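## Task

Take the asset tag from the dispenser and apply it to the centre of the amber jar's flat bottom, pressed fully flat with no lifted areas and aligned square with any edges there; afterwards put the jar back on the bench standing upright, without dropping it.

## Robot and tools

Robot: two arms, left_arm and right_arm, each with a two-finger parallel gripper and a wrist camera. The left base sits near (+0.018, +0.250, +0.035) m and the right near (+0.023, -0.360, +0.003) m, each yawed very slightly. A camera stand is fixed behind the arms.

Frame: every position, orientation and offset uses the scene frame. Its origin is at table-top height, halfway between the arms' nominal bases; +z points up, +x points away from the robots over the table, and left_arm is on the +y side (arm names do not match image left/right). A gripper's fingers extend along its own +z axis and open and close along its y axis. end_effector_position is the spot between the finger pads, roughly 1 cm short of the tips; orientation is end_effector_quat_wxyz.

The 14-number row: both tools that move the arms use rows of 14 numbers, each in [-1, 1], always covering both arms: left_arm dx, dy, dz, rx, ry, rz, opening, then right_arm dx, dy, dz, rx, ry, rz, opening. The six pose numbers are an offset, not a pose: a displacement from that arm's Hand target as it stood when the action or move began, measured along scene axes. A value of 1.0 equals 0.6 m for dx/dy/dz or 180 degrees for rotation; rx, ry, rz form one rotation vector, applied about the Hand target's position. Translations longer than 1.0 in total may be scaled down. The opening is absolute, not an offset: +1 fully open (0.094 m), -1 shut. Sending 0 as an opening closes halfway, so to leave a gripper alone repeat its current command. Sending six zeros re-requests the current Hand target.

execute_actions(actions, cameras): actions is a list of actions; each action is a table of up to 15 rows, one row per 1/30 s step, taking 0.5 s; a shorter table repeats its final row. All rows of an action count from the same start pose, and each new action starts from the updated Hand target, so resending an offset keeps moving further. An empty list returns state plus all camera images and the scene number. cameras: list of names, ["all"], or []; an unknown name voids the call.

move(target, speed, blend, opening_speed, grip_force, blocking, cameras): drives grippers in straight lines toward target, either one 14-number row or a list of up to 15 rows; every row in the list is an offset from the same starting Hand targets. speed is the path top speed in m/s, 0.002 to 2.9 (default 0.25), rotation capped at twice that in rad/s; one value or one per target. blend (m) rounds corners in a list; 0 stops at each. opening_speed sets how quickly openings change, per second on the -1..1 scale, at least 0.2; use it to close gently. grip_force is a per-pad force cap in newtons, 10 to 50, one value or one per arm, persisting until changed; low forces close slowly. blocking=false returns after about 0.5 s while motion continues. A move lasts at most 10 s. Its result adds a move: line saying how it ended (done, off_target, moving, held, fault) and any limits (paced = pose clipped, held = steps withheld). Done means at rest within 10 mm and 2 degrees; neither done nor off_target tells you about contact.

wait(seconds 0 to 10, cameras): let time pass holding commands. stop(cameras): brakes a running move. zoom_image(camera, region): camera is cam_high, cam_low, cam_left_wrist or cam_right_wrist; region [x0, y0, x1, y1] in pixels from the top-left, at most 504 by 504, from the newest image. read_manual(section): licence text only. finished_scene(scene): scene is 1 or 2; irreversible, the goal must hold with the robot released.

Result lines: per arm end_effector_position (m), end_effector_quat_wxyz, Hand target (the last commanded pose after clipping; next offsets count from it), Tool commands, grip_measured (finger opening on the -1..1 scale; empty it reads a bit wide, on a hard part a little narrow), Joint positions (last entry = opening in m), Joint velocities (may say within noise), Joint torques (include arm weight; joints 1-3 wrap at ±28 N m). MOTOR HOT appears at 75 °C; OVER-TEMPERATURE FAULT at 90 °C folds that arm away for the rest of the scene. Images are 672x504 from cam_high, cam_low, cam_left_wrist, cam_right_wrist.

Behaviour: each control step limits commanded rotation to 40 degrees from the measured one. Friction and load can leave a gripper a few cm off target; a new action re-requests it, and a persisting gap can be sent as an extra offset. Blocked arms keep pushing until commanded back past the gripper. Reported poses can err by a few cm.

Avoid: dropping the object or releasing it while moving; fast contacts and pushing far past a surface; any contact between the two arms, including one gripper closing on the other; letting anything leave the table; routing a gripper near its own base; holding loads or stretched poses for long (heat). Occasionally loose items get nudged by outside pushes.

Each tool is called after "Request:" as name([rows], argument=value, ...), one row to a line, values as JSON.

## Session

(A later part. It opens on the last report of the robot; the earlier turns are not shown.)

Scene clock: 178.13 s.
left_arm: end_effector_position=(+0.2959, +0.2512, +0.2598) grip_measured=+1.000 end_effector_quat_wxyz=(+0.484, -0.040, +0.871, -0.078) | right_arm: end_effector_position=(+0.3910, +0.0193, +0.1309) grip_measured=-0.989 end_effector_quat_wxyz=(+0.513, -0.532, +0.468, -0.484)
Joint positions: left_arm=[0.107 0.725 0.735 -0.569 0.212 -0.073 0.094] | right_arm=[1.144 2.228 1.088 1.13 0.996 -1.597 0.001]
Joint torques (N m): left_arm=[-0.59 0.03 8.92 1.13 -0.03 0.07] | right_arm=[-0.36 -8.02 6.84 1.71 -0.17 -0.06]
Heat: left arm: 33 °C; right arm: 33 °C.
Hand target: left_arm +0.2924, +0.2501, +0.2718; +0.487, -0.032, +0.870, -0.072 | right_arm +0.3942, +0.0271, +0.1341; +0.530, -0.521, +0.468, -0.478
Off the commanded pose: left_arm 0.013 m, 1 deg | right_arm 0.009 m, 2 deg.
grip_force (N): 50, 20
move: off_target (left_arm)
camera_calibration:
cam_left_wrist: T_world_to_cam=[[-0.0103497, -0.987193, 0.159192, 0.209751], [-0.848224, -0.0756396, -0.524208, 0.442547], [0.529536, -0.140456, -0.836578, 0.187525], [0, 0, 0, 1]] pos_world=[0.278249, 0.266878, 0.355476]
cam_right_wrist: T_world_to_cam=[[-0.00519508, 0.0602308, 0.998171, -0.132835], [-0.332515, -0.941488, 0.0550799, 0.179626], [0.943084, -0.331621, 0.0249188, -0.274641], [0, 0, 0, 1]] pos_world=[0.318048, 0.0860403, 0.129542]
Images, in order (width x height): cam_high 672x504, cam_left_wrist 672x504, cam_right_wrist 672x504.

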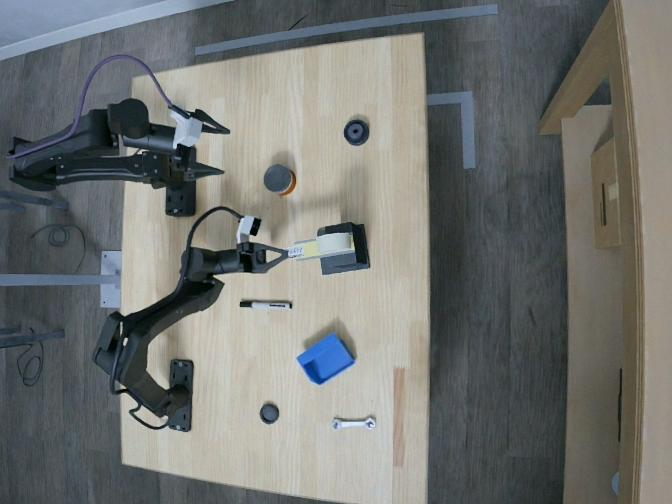

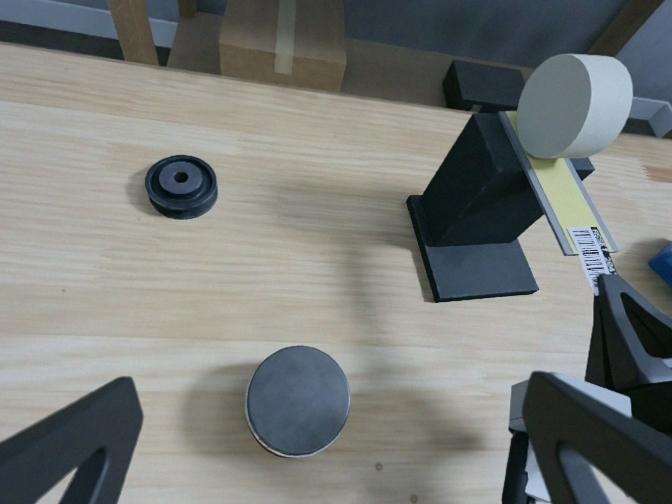

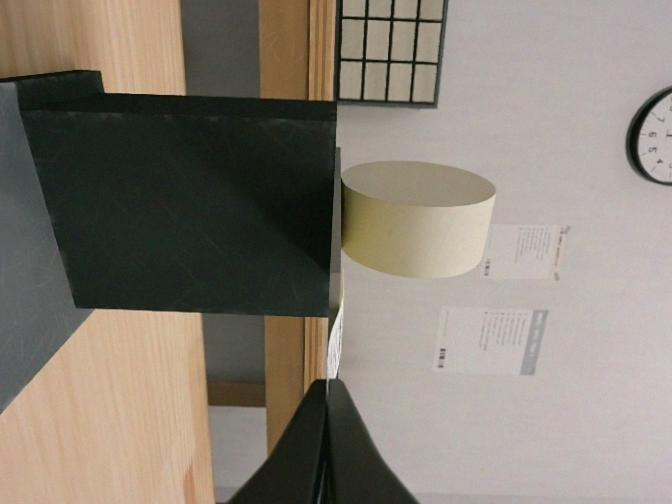

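Request:
move([
  [0,0,0,0,0,0,1,-0.008,-0.001,0.06,0,0,0,-1],
  [0,0,0,0,0,0,1,-0.035,-0.005,0.13,0,0,0,-1],
], speed=0.04, blend=0.01, cameras=["cam_right_wrist","cam_high","cam_left_wrist","cam_low"])

Request:
zoom_image(camera="cam_right_wrist", region=[190, 200, 460, 450])

Request:
zoom_image(camera="cam_left_wrist", region=[460, 100, 672, 350])

Scene clock: 184.13 s.
left_arm: end_effector_position=(+0.2959, +0.2512, +0.2598) grip_measured=+1.000 end_effector_quat_wxyz=(+0.484, -0.040, +0.871, -0.078) | right_arm: end_effector_position=(+0.3730, +0.0244, +0.1932) grip_measured=-0.989 end_effector_quat_wxyz=(+0.529, -0.527, +0.463, -0.478)
Joint positions: left_arm=[0.107 0.725 0.735 -0.569 0.212 -0.073 0.094] | right_arm=[1.183 2.052 1.088 0.993 1.013 -1.609 0.001]
Joint torques (N m): left_arm=[-0.49 0.03 9.02 1.14 -0.06 0.08] | right_arm=[0.5 -12.29 7.12 0.88 0.22 -0.04]
Heat: left arm: 33 °C; right arm: 33 °C.
Hand target: left_arm +0.2924, +0.2501, +0.2718; +0.487, -0.032, +0.870, -0.072 | right_arm +0.3732, +0.0241, +0.2121; +0.530, -0.521, +0.468, -0.478
Off the commanded pose: left_arm 0.013 m, 1 deg | right_arm 0.019 m, 1 deg.
grip_force (N): 50, 20
move: off_target (left_arm, right_arm)
camera_calibration:
cam_left_wrist: T_world_to_cam=[[-0.0103497, -0.987193, 0.159192, 0.209751], [-0.848224, -0.0756396, -0.524208, 0.442547], [0.529536, -0.140456, -0.836578, 0.187525], [0, 0, 0, 1]] pos_world=[0.278249, 0.266878, 0.355476]
cam_right_wrist: T_world_to_cam=[[-0.0251507, 0.0364287, 0.99902, -0.187515], [-0.311611, -0.949832, 0.0267902, 0.172827], [0.949877, -0.310631, 0.0352405, -0.26255], [0, 0, 0, 1]] pos_world=[0.298529, 0.089431, 0.191954]

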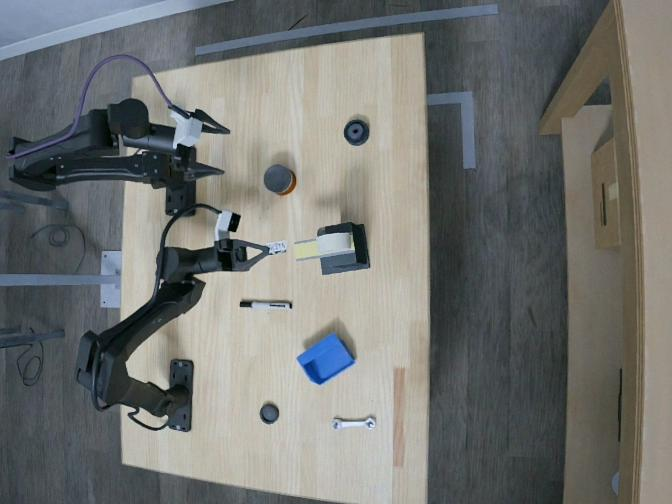

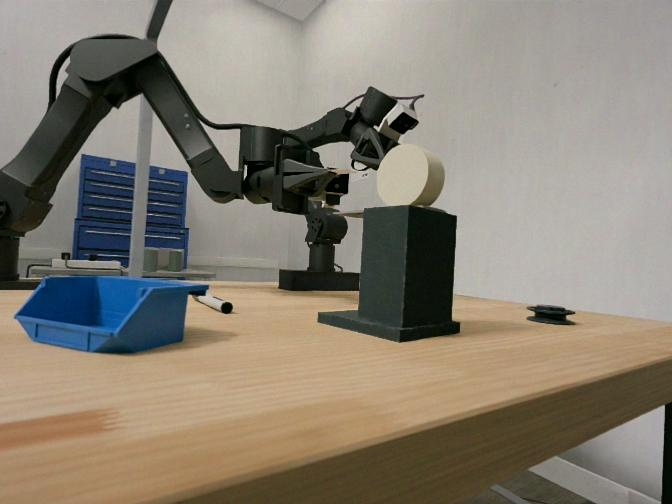

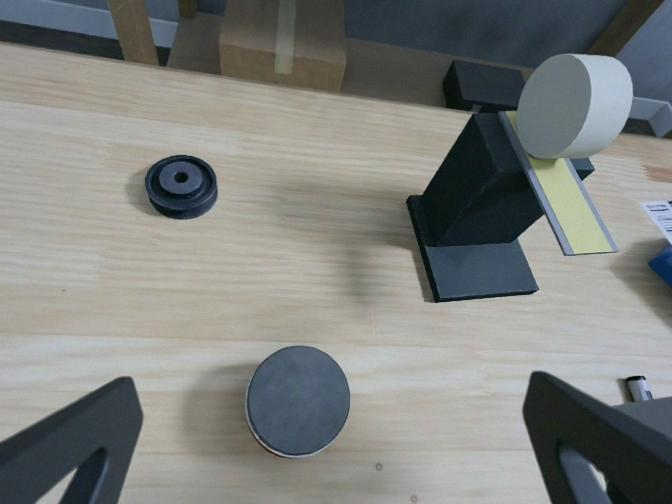

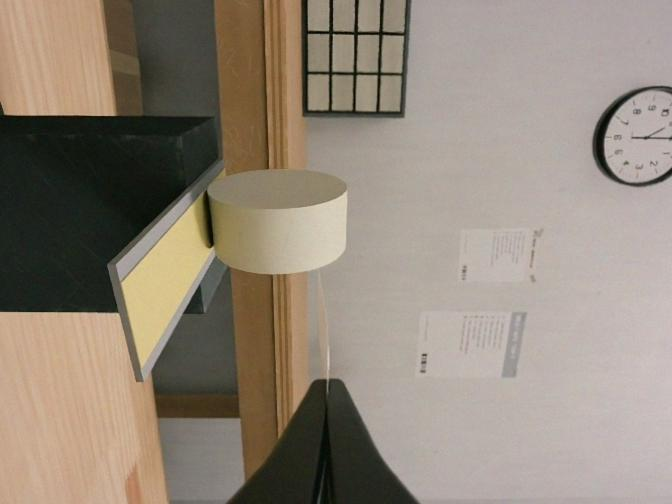

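Scaled by 1.867 from the camera's 672x504 image, which has a finer 960x720 frame.

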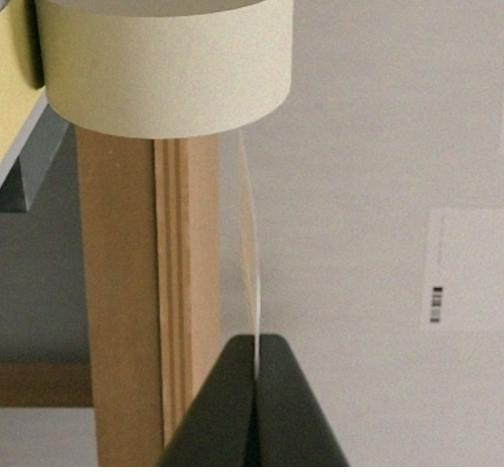

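Scaled by 2.016 from the camera's 672x504 image, which has a finer 960x720 frame.

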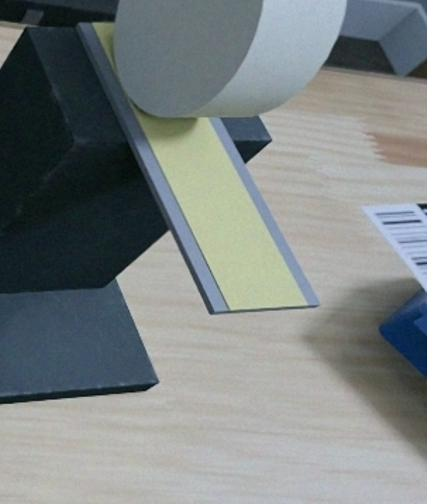

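Request:
move([
  [0,0,0,0,0,0,1,-0.07,-0.1,0.1,0,0,0,-1],
  [0,0,0,0,0,0,1,-0.122,-0.207,0.13,0.4345,0.2775,0.2298,-1],
], speed=0.2, blend=0.03, cameras=["cam_right_wrist","cam_high","cam_low"])

Scene clock: 201.77 s.
left_arm: end_effector_position=(+0.2959, +0.2512, +0.2598) grip_measured=+1.000 end_effector_quat_wxyz=(+0.484, -0.040, +0.871, -0.078) | right_arm: end_effector_position=(+0.3053, -0.1000, +0.2872) grip_measured=-0.989 end_effector_quat_wxyz=(+0.613, -0.343, +0.630, +0.331)
Joint positions: left_arm=[0.107 0.725 0.735 -0.569 0.212 -0.073 0.094] | right_arm=[0.584 1.093 0.609 0.45 -0.465 -0.019 0.001]
Joint torques (N m): left_arm=[-0.59 0.03 8.87 1.14 -0.05 0.08] | right_arm=[-0.49 -3 4.9 1.95 -0.2 0.12]
Heat: left arm: 34 °C; right arm: 32 °C.
Hand target: left_arm +0.2924, +0.2501, +0.2718; +0.487, -0.032, +0.870, -0.072 | right_arm +0.3000, -0.1001, +0.2901; +0.618, -0.343, +0.619, +0.343
Off the commanded pose: left_arm 0.013 m, 1 deg | right_arm 0.006 m, 2 deg.
grip_force (N): 50, 20
move: off_target (left_arm)
camera_calibration:
cam_right_wrist: T_world_to_cam=[[0.835095, -0.549306, 0.0296589, -0.321328], [-0.22232, -0.386321, -0.89517, 0.324946], [0.50318, 0.740958, -0.444737, 0.139168], [0, 0, 0, 1]] pos_world=[0.270555, -0.154092, 0.362305]
Images, in order (width x height): cam_high 672x504, cam_low 672x504, cam_right_wrist 672x504.

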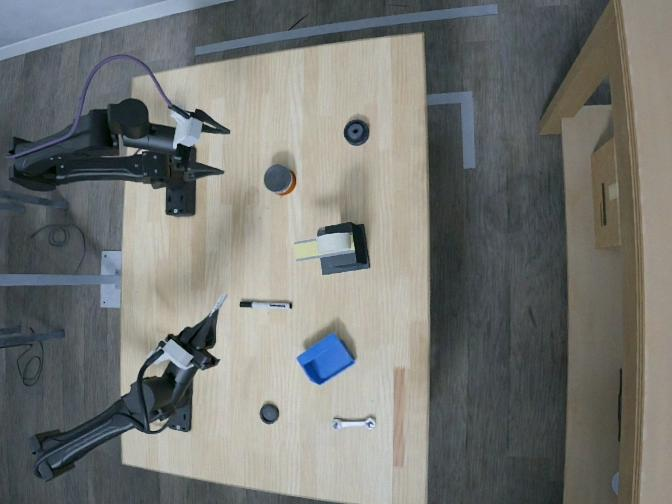

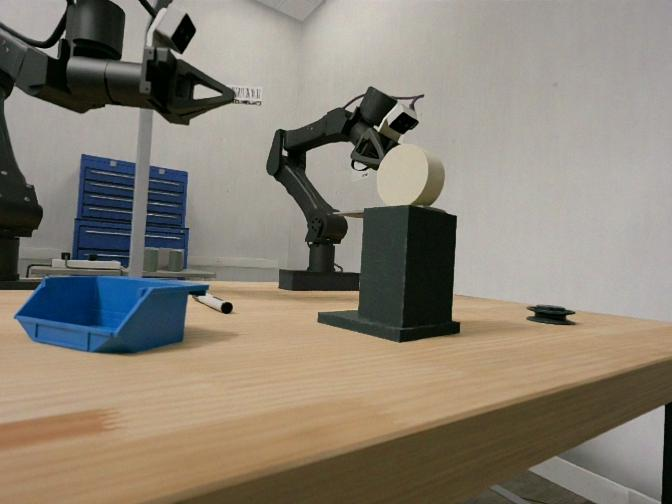

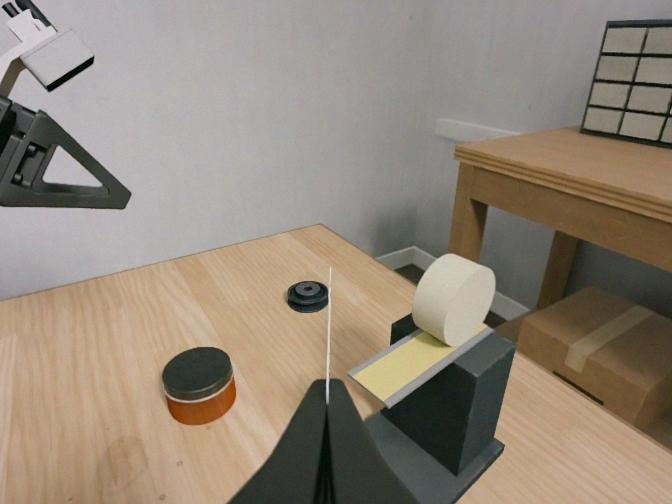

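Request:
zoom_image(camera="cam_right_wrist", region=[130, 320, 270, 450])

Scaled by 3.600 from the camera's 672x504 image, which has a finer 960x720 frame.

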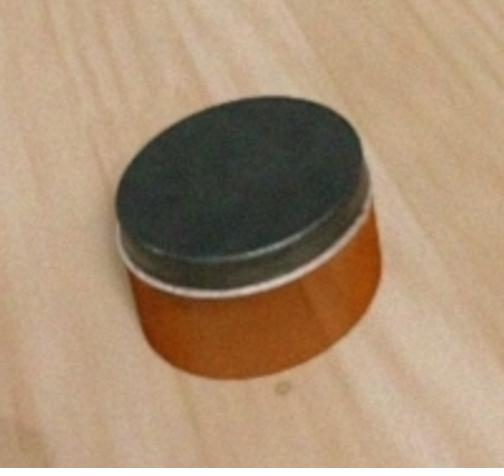

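Request:
move(target=[-0.022,-0.003,-0.2,0.0559,0.128,-0.0331,1,0,0,0,0,0,0,-1], speed=0.2, cameras=["cam_left_wrist","cam_high","cam_right_wrist"])

Scene clock: 215.43 s.
left_arm: end_effector_position=(+0.2864, +0.2477, +0.1560) grip_measured=+1.000 end_effector_quat_wxyz=(+0.314, +0.037, +0.948, -0.018) | right_arm: end_effector_position=(+0.3053, -0.1000, +0.2872) grip_measured=-0.989 end_effector_quat_wxyz=(+0.613, -0.343, +0.630, +0.331)
Joint positions: left_arm=[0.012 0.957 0.669 -0.646 0.082 0.091 0.094] | right_arm=[0.584 1.093 0.609 0.45 -0.465 -0.019 0.001]
Joint torques (N m): left_arm=[-0.58 -1.2 5.24 0.89 -0.07 0.07] | right_arm=[-0.51 -2.97 4.9 1.96 -0.21 0.12]
Heat: left arm: 33 °C; right arm: 34 °C.
Hand target: left_arm +0.2792, +0.2483, +0.1518; +0.301, +0.042, +0.953, -0.013 | right_arm +0.3000, -0.1001, +0.2901; +0.618, -0.343, +0.619, +0.343
Off the commanded pose: left_arm 0.008 m, 2 deg | right_arm 0.006 m, 2 deg.
grip_force (N): 50, 20
move: done
camera_calibration:
cam_left_wrist: T_world_to_cam=[[-0.0904663, -0.995899, -0.000456253, 0.272704], [-0.978985, 0.0890138, -0.183482, 0.323341], [0.18277, -0.0161522, -0.983023, 0.196663], [0, 0, 0, 1]] pos_world=[0.305272, 0.24598, 0.252776]
cam_right_wrist: T_world_to_cam=[[0.835095, -0.549306, 0.0296589, -0.321328], [-0.22232, -0.386321, -0.89517, 0.324946], [0.50318, 0.740958, -0.444737, 0.139168], [0, 0, 0, 1]] pos_world=[0.270555, -0.154092, 0.362305]
Images, in order (width x height): cam_high 672x504, cam_left_wrist 672x504, cam_right_wrist 672x504.

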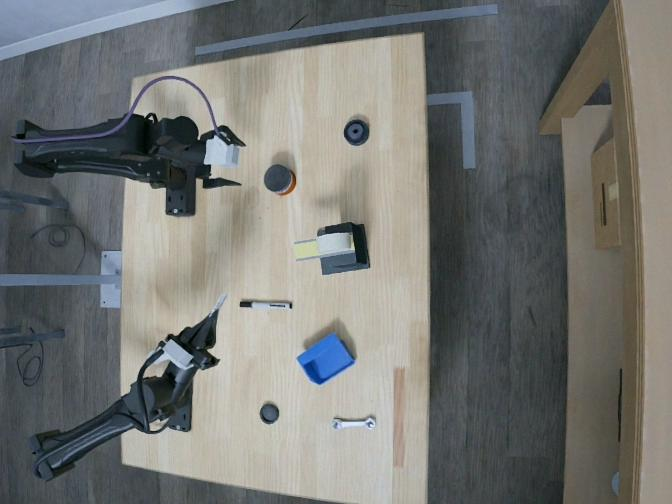

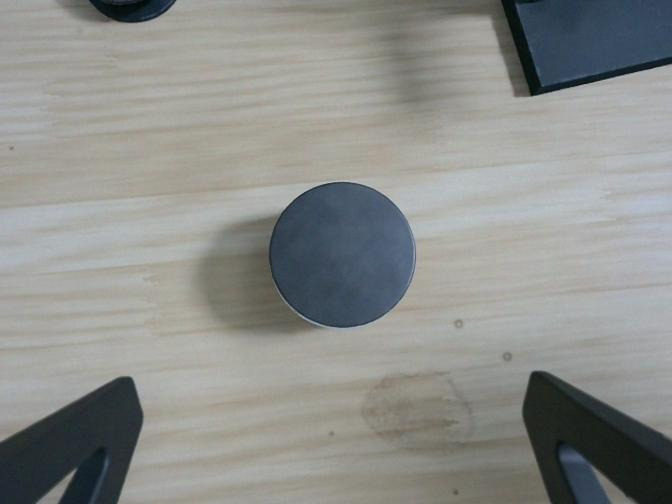

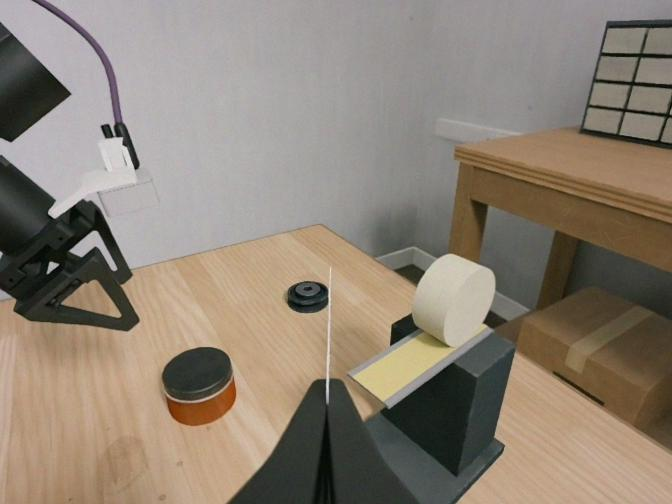

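Request:
move(target=[0.043,-0.0105,-0.111,0,0,0,1,0,0,0,0,0,0,-1], speed=0.12, cameras=["cam_left_wrist","cam_right_wrist"])

Request:
zoom_image(camera="cam_right_wrist", region=[60, 250, 300, 450])

Scene clock: 224.03 s.
left_arm: end_effector_position=(+0.2977, +0.2424, +0.0810) grip_measured=+1.000 end_effector_quat_wxyz=(+0.283, +0.045, +0.958, -0.016) | right_arm: end_effector_position=(+0.3053, -0.1000, +0.2872) grip_measured=-0.989 end_effector_quat_wxyz=(+0.613, -0.343, +0.630, +0.331)
Joint positions: left_arm=[-0.024 1.161 0.495 -0.333 0.059 0.082 0.094] | right_arm=[0.584 1.093 0.609 0.45 -0.465 -0.019 0.001]
Joint torques (N m): left_arm=[-0.51 -2.03 4.7 1.48 -0.08 -0.09] | right_arm=[-0.51 -2.99 4.9 1.95 -0.2 0.12]
Heat: left arm: 32 °C; right arm: 35 °C.
Hand target: left_arm +0.3050, +0.2420, +0.0852; +0.301, +0.042, +0.953, -0.013 | right_arm +0.3000, -0.1001, +0.2901; +0.618, -0.343, +0.619, +0.343
Off the commanded pose: left_arm 0.009 m, 2 deg | right_arm 0.006 m, 2 deg.
grip_force (N): 50, 20
move: done
camera_calibration:
cam_left_wrist: T_world_to_cam=[[-0.105253, -0.994426, -0.00615875, 0.272989], [-0.987418, 0.105242, -0.118027, 0.314403], [0.118018, -0.0063415, -0.992991, 0.138397], [0, 0, 0, 1]] pos_world=[0.322847, 0.239257, 0.176216]
cam_right_wrist: T_world_to_cam=[[0.835095, -0.549306, 0.0296589, -0.321328], [-0.22232, -0.386321, -0.89517, 0.324946], [0.50318, 0.740958, -0.444737, 0.139168], [0, 0, 0, 1]] pos_world=[0.270555, -0.154092, 0.362305]
Images, in order (width x height): cam_left_wrist 672x504, cam_right_wrist 672x504.

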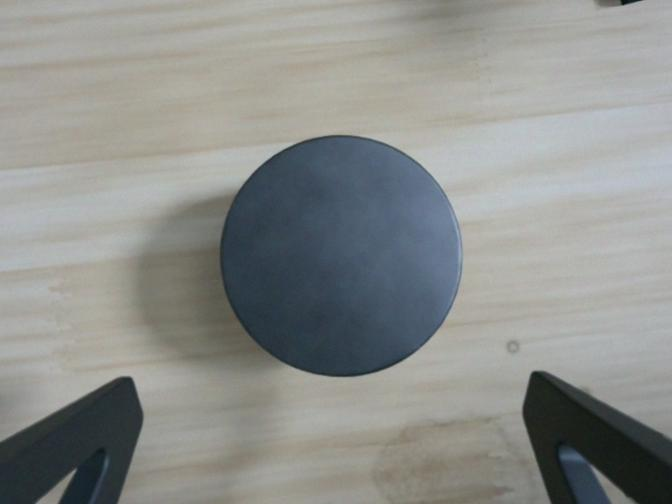

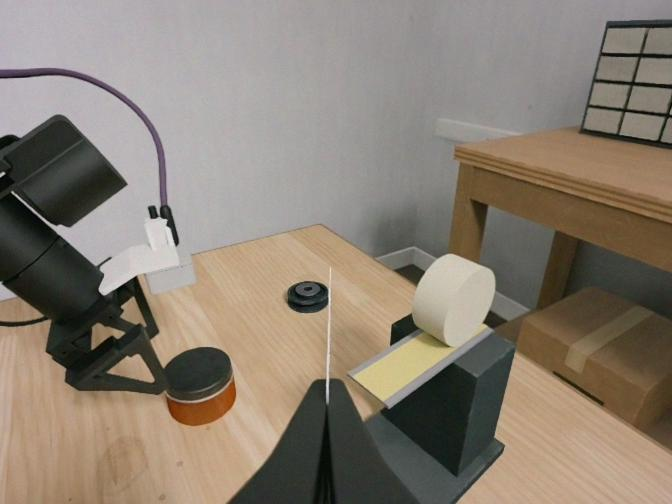

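Scaled by 2.100 from the camera's 672x504 image, which has a finer 960x720 frame.

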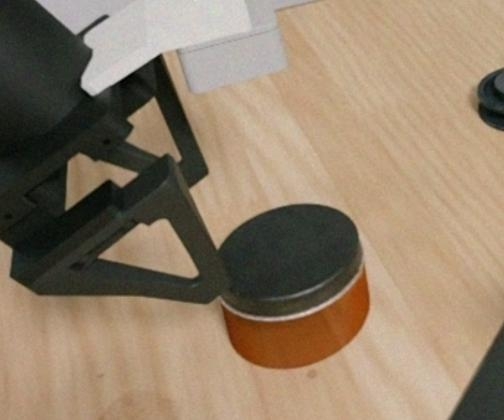

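Request:
move(target=[0.0633,-0.0092,-0.055,0,0,0,1,0,0,0,0,0,0,-1], speed=0.1, cameras=["cam_left_wrist","cam_right_wrist"])

Request:
zoom_image(camera="cam_right_wrist", region=[60, 250, 300, 450])

Scene clock: 231.77 s.
left_arm: end_effector_position=(+0.3243, +0.2380, +0.0392) grip_measured=+1.000 end_effector_quat_wxyz=(+0.270, +0.044, +0.962, -0.016) | right_arm: end_effector_position=(+0.3053, -0.1000, +0.2872) grip_measured=-0.989 end_effector_quat_wxyz=(+0.613, -0.343, +0.630, +0.331)
Joint positions: left_arm=[-0.047 1.431 0.495 -0.089 0.045 0.062 0.094] | right_arm=[0.584 1.093 0.609 0.45 -0.465 -0.019 0.001]
Joint torques (N m): left_arm=[-0.51 -3.51 6.57 1.44 -0.08 -0.09] | right_arm=[-0.51 -2.97 4.9 1.95 -0.2 0.12]
Heat: left arm: 32 °C; right arm: 36 °C.
Hand target: left_arm +0.3430, +0.2365, +0.0522; +0.301, +0.042, +0.953, -0.013 | right_arm +0.3000, -0.1001, +0.2901; +0.618, -0.343, +0.619, +0.343
Off the commanded pose: left_arm 0.023 m, 4 deg | right_arm 0.006 m, 2 deg.
grip_force (N): 50, 20
move: off_target (left_arm)
camera_calibration:
cam_left_wrist: T_world_to_cam=[[-0.104256, -0.99454, -0.00458374, 0.270784], [-0.99038, 0.104239, -0.0910093, 0.336331], [0.0909902, -0.00494859, -0.995839, 0.102303], [0, 0, 0, 1]] pos_world=[0.352018, 0.234753, 0.133728]
cam_right_wrist: T_world_to_cam=[[0.835095, -0.549306, 0.0296589, -0.321328], [-0.22232, -0.386321, -0.89517, 0.324946], [0.50318, 0.740958, -0.444737, 0.139168], [0, 0, 0, 1]] pos_world=[0.270555, -0.154092, 0.362305]
Images, in order (width x height): cam_left_wrist 672x504, cam_right_wrist 672x504.

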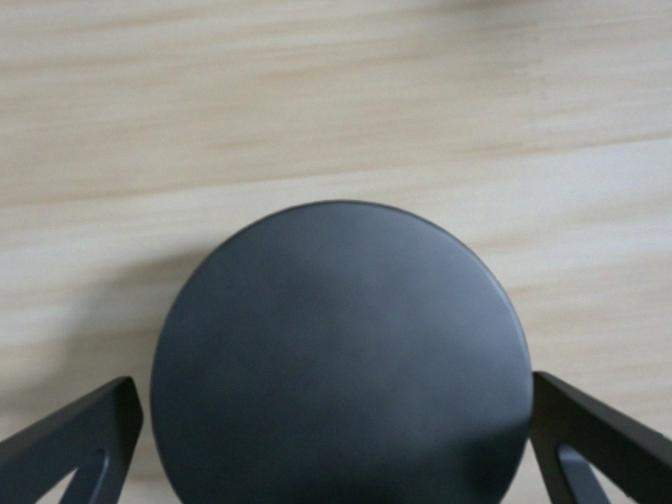

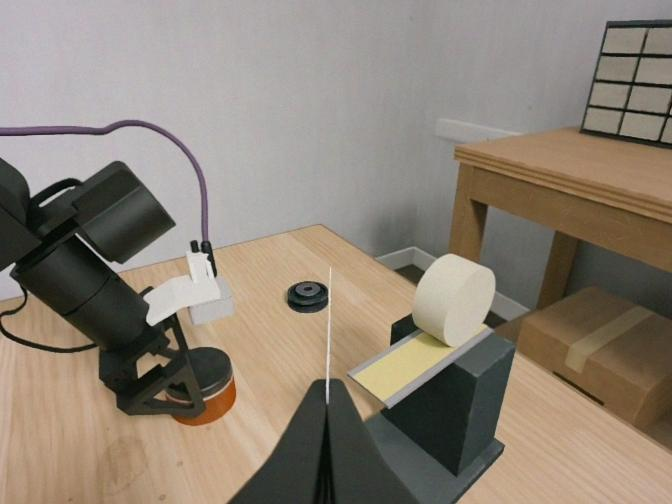

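Scaled by 2.100 from the camera's 672x504 image, which has a finer 960x720 frame.

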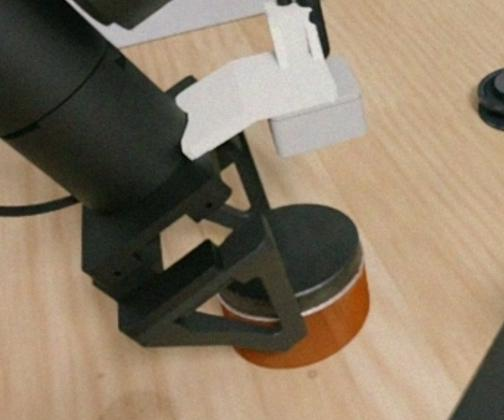

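Request:
move(target=[0.02,0,0.012,0,0,0,1,0,0,0,0,0,0,-1], speed=0.06, cameras=["cam_left_wrist","cam_right_wrist"])

Request:
zoom_image(camera="cam_right_wrist", region=[60, 250, 300, 450])

Scene clock: 238.30 s.
left_arm: end_effector_position=(+0.3409, +0.2377, +0.0477) grip_measured=+1.000 end_effector_quat_wxyz=(+0.281, +0.044, +0.959, -0.015) | right_arm: end_effector_position=(+0.3053, -0.1000, +0.2875) grip_measured=-0.989 end_effector_quat_wxyz=(+0.614, -0.343, +0.630, +0.331)
Joint positions: left_arm=[-0.047 1.462 0.549 -0.089 0.045 0.062 0.094] | right_arm=[0.584 1.093 0.609 0.452 -0.465 -0.019 0.001]
Joint torques (N m): left_arm=[-0.49 -3.88 7.16 1.22 -0.1 -0.06] | right_arm=[-0.5 -3 4.88 1.95 -0.2 0.12]
Heat: left arm: 32 °C; right arm: 36 °C.
Hand target: left_arm +0.3550, +0.2365, +0.0594; +0.301, +0.042, +0.953, -0.013 | right_arm +0.3000, -0.1001, +0.2901; +0.618, -0.343, +0.619, +0.343
Off the commanded pose: left_arm 0.018 m, 2 deg | right_arm 0.006 m, 2 deg.
grip_force (N): 50, 20
move: off_target (left_arm)
camera_calibration:
cam_left_wrist: T_world_to_cam=[[-0.104069, -0.994548, -0.0065771, 0.272242], [-0.988026, 0.104139, -0.113842, 0.353825], [0.113906, -0.00534906, -0.993477, 0.10151], [0, 0, 0, 1]] pos_world=[0.366357, 0.234454, 0.142918]
cam_right_wrist: T_world_to_cam=[[0.835049, -0.549342, 0.0302621, -0.321603], [-0.221201, -0.385592, -0.895762, 0.325199], [0.503748, 0.741311, -0.443503, 0.13883], [0, 0, 0, 1]] pos_world=[0.270554, -0.154192, 0.362604]
Images, in order (width x height): cam_left_wrist 672x504, cam_right_wrist 672x504.

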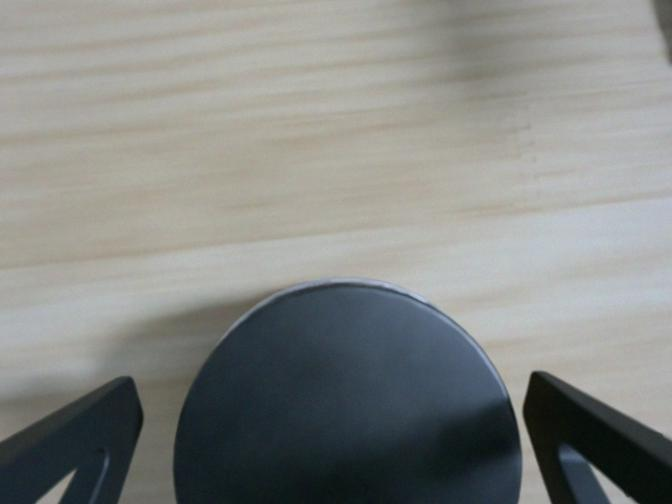

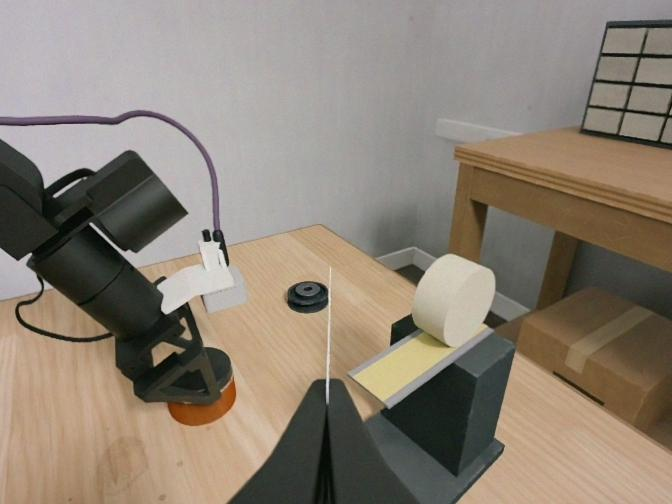

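Scaled by 2.100 from the camera's 672x504 image, which has a finer 960x720 frame.

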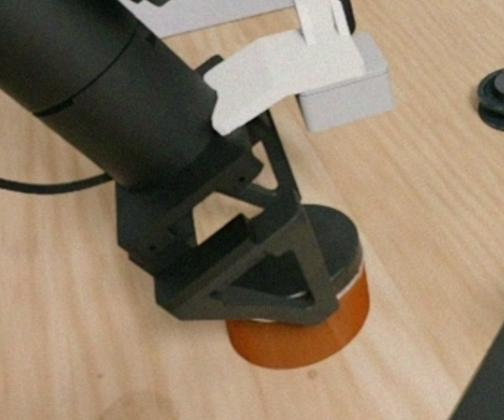

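Request:
move(target=[-0.02,0,-0.012,0,0,0,0.3,0,0,0,0,0,0,-1], speed=0.05, opening_speed=0.25, grip_force=[50,20], cameras=["cam_left_wrist","cam_right_wrist"])

Request:
zoom_image(camera="cam_right_wrist", region=[60, 250, 300, 450])

Scene clock: 250.77 s.
left_arm: end_effector_position=(+0.3332, +0.2359, +0.0408) grip_measured=+0.559 end_effector_quat_wxyz=(+0.272, +0.047, +0.961, -0.016) | right_arm: end_effector_position=(+0.3053, -0.1000, +0.2875) grip_measured=-0.989 end_effector_quat_wxyz=(+0.614, -0.343, +0.630, +0.331)
Joint positions: left_arm=[-0.053 1.462 0.526 -0.085 0.045 0.062 0.073] | right_arm=[0.584 1.093 0.609 0.452 -0.465 -0.019 0.001]
Joint torques (N m): left_arm=[-0.65 -5.76 3.96 1.45 -0.08 -0.09] | right_arm=[-0.49 -2.99 4.9 1.95 -0.2 0.12]
Heat: left arm: 31 °C; right arm: 37 °C.
Hand target: left_arm +0.3430, +0.2365, +0.0522; +0.301, +0.042, +0.953, -0.013 | right_arm +0.3000, -0.1001, +0.2901; +0.618, -0.343, +0.619, +0.343
Off the commanded pose: left_arm 0.015 m, 4 deg | right_arm 0.006 m, 2 deg.
grip_force (N): 50, 20
move: off_target (left_arm)
camera_calibration:
cam_left_wrist: T_world_to_cam=[[-0.110273, -0.993889, -0.00498465, 0.271464], [-0.989299, 0.110243, -0.0955734, 0.343967], [0.0955389, -0.00560782, -0.99541, 0.101665], [0, 0, 0, 1]] pos_world=[0.360508, 0.232455, 0.135426]
cam_right_wrist: T_world_to_cam=[[0.835049, -0.549342, 0.0302621, -0.321603], [-0.221201, -0.385592, -0.895762, 0.325199], [0.503748, 0.741311, -0.443503, 0.13883], [0, 0, 0, 1]] pos_world=[0.270554, -0.154192, 0.362604]
Images, in order (width x height): cam_left_wrist 672x504, cam_right_wrist 672x504.

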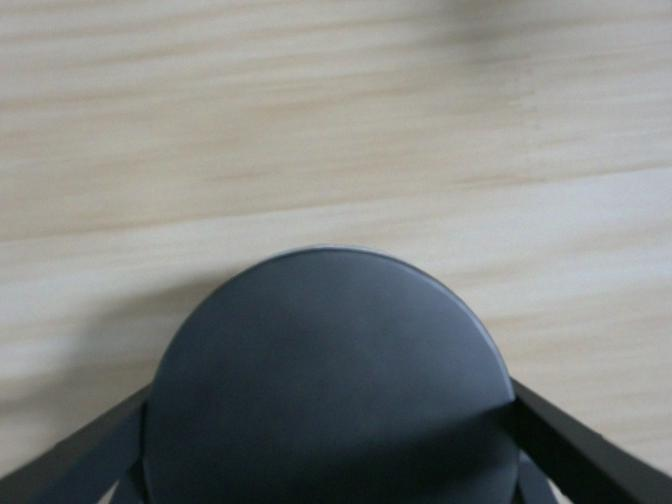

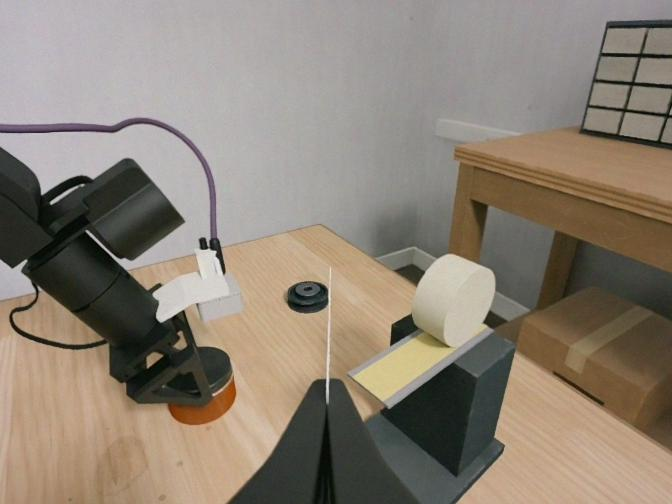

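Scaled by 2.100 from the camera's 672x504 image, which has a finer 960x720 frame.

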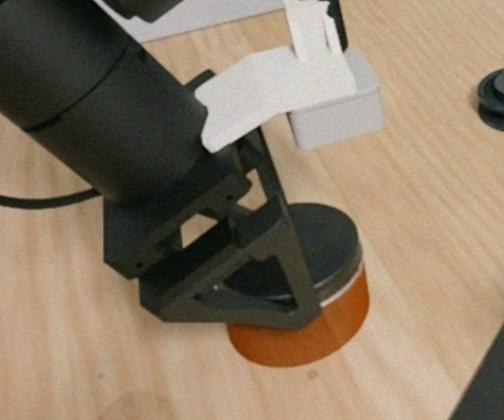

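Request:
move(target=[0,0,0.08,0,0,0,0.3,0.05,-0.167,0,0,0,0,-1], speed=[0.08], cameras=["cam_left_wrist","cam_right_wrist","cam_high"])

Scene clock: 264.80 s.
left_arm: end_effector_position=(+0.3365, +0.2358, +0.0826) grip_measured=+0.559 end_effector_quat_wxyz=(+0.287, +0.047, +0.957, -0.016) | right_arm: end_effector_position=(+0.3326, -0.2021, +0.2868) grip_measured=-0.989 end_effector_quat_wxyz=(+0.613, -0.334, +0.631, +0.339)
Joint positions: left_arm=[-0.053 1.337 0.609 -0.261 0.045 0.062 0.073] | right_arm=[0.082 1.084 0.596 0.455 -0.965 -0.009 0.001]
Joint torques (N m): left_arm=[-0.64 -5.72 7.97 0.79 -0.11 -0.06] | right_arm=[-0.5 -1.61 5.85 1.71 -0.22 0.09]
Heat: left arm: 31 °C; right arm: 37 °C.
Hand target: left_arm +0.3430, +0.2365, +0.1002; +0.301, +0.042, +0.953, -0.013 | right_arm +0.3300, -0.2003, +0.2901; +0.618, -0.343, +0.619, +0.343
Off the commanded pose: left_arm 0.019 m, 2 deg | right_arm 0.005 m, 2 deg.
grip_force (N): 50, 20
move: off_target (left_arm)
camera_calibration:
cam_left_wrist: T_world_to_cam=[[-0.110058, -0.993896, -0.00766565, 0.272115], [-0.985898, 0.110144, -0.125987, 0.352562], [0.126062, -0.0063083, -0.992002, 0.132569], [0, 0, 0, 1]] pos_world=[0.360827, 0.232457, 0.178012]
cam_right_wrist: T_world_to_cam=[[0.83419, -0.551419, 0.00801916, -0.394233], [-0.234033, -0.367139, -0.900243, 0.300566], [0.499355, 0.749097, -0.435314, 0.201141], [0, 0, 0, 1]] pos_world=[0.298767, -0.257712, 0.361303]
Images, in order (width x height): cam_high 672x504, cam_left_wrist 672x504, cam_right_wrist 672x504.

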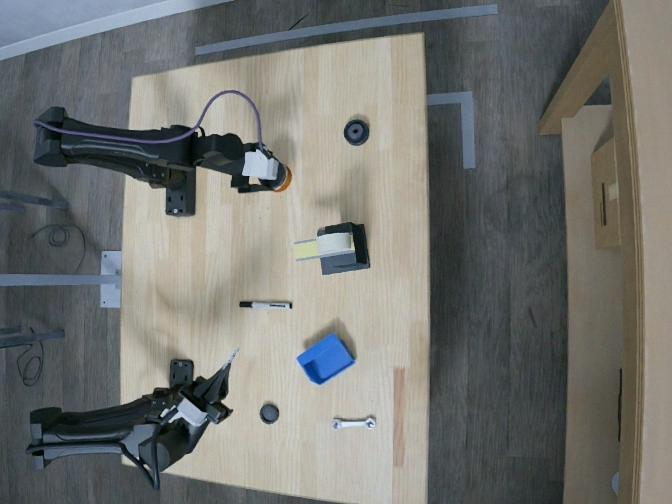

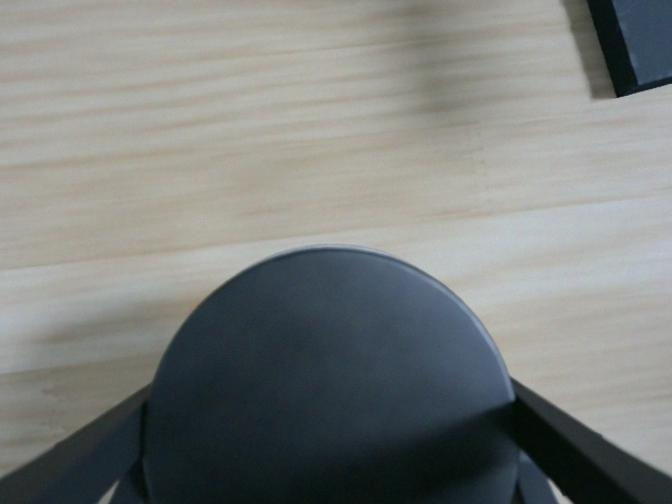

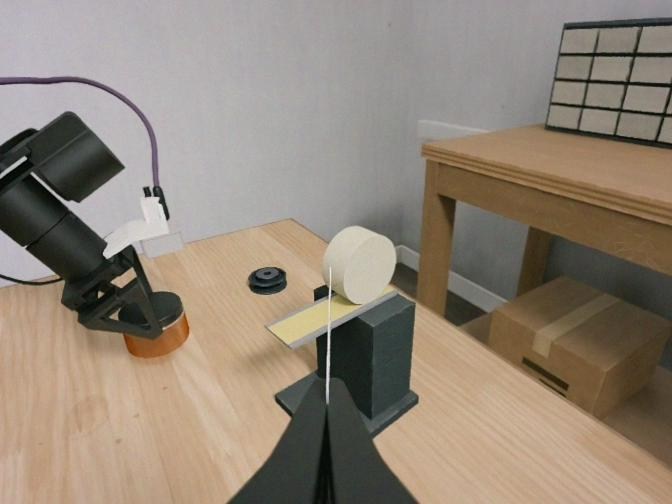

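Request:
move([
  [0,0,0.3,0,0,0,0.3,0,0,0,0,0,0,-1],
  [0.112,-0.4775,0.325,-0.499,0.037,0.007,0.3,0,0,0,0,0,0,-1],
], speed=0.15, blend=0.04, cameras=["all"])

Scene clock: 279.17 s.
left_arm: end_effector_position=(+0.4085, -0.0489, +0.2788) grip_measured=+0.559 end_effector_quat_wxyz=(+0.170, -0.212, +0.699, -0.662) | right_arm: end_effector_position=(+0.3326, -0.2021, +0.2868) grip_measured=-0.989 end_effector_quat_wxyz=(+0.613, -0.334, +0.631, +0.339)
Joint positions: left_arm=[-0.487 1.644 0.906 0.659 0.567 -1.572 0.073] | right_arm=[0.082 1.084 0.596 0.455 -0.965 -0.009 0.001]
Joint torques (N m): left_arm=[-0.38 -6.28 5.3 2.23 -0.05 -0.02] | right_arm=[-0.5 -1.59 5.85 1.71 -0.21 0.1]
Heat: left arm: 31 °C; right arm: 37 °C.
Hand target: left_arm +0.4102, -0.0500, +0.2952; +0.192, -0.193, +0.680, -0.681 | right_arm +0.3300, -0.2003, +0.2901; +0.618, -0.343, +0.619, +0.343
Off the commanded pose: left_arm 0.016 m, 5 deg | right_arm 0.005 m, 2 deg.
grip_force (N): 50, 20
move: off_target (left_arm)
camera_calibration:
cam_left_wrist: T_world_to_cam=[[0.0605735, -0.0451272, 0.997143, -0.304914], [-0.994269, -0.0908903, 0.0562855, 0.422474], [0.0880907, -0.994838, -0.0503741, 0.0210078], [0, 0, 0, 1]] pos_world=[0.436672, 0.0455383, 0.281322]
cam_right_wrist: T_world_to_cam=[[0.83419, -0.551419, 0.00801916, -0.394233], [-0.234033, -0.367139, -0.900243, 0.300566], [0.499355, 0.749097, -0.435314, 0.201141], [0, 0, 0, 1]] pos_world=[0.298767, -0.257712, 0.361303]

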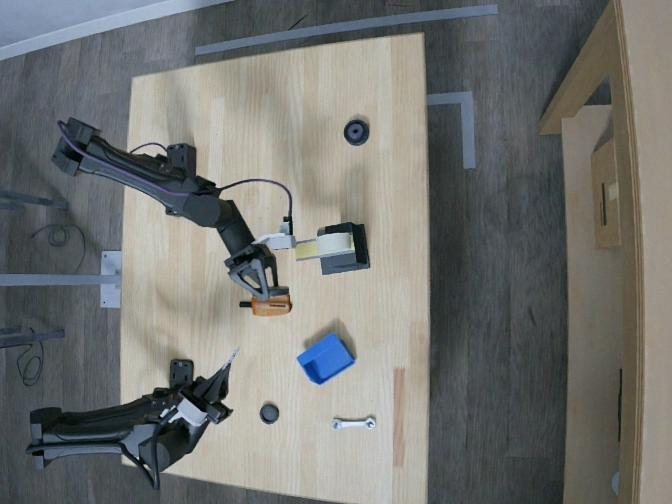

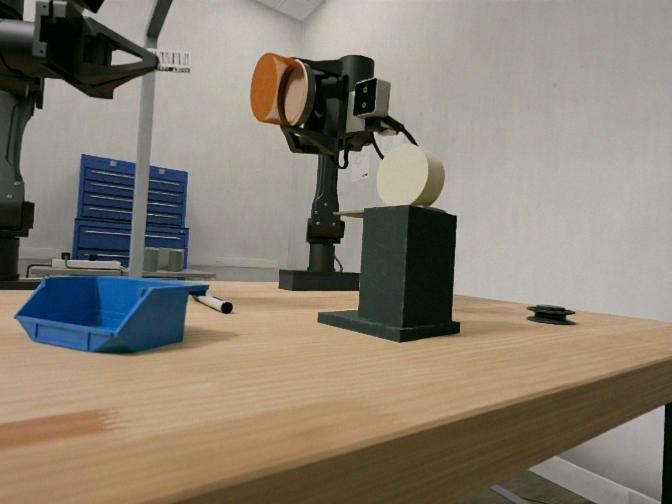

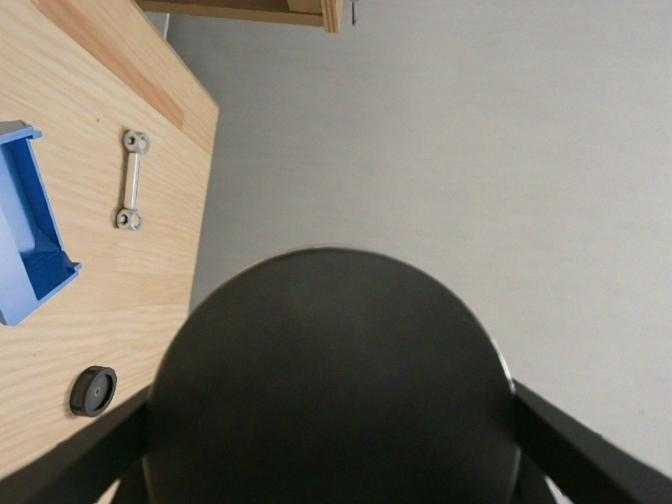

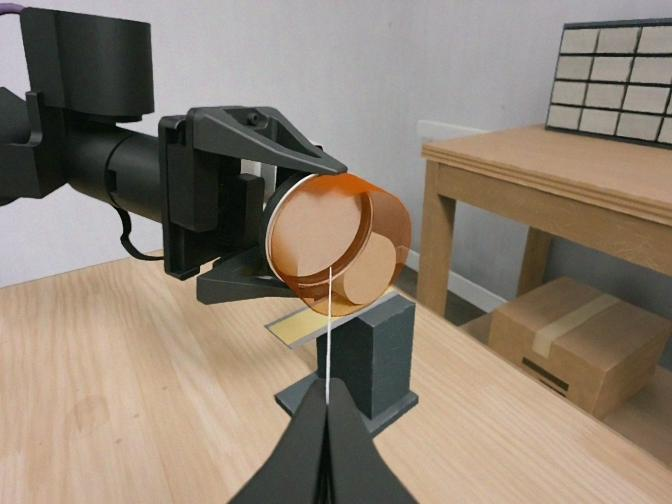

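Request:
zoom_image(camera="cam_right_wrist", region=[180, 90, 460, 350])

Request:
zoom_image(camera="cam_low", region=[140, 30, 400, 220])

Request:
zoom_image(camera="cam_high", region=[200, 220, 340, 380])

Scaled by 1.800 from the camera's 672x504 image, which has a finer 960x720 frame.

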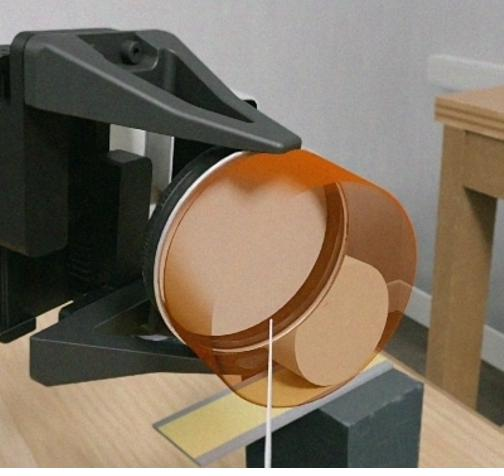

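Scaled by 1.938 from the camera's 672x504 image, which has a finer 960x720 frame.

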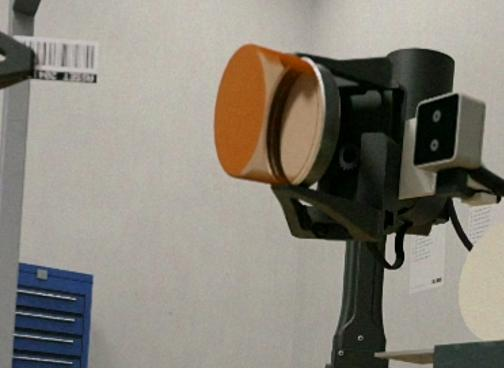

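Scaled by 3.150 from the camera's 672x504 image, which has a finer 960x720 frame.

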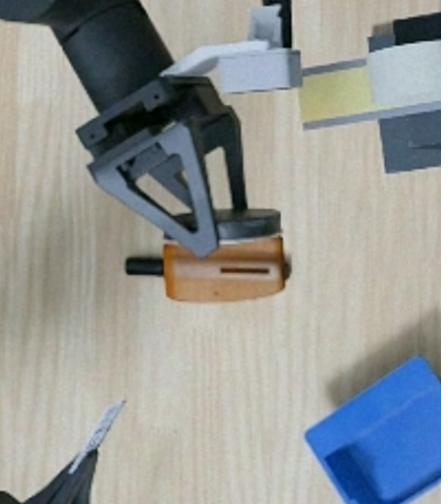

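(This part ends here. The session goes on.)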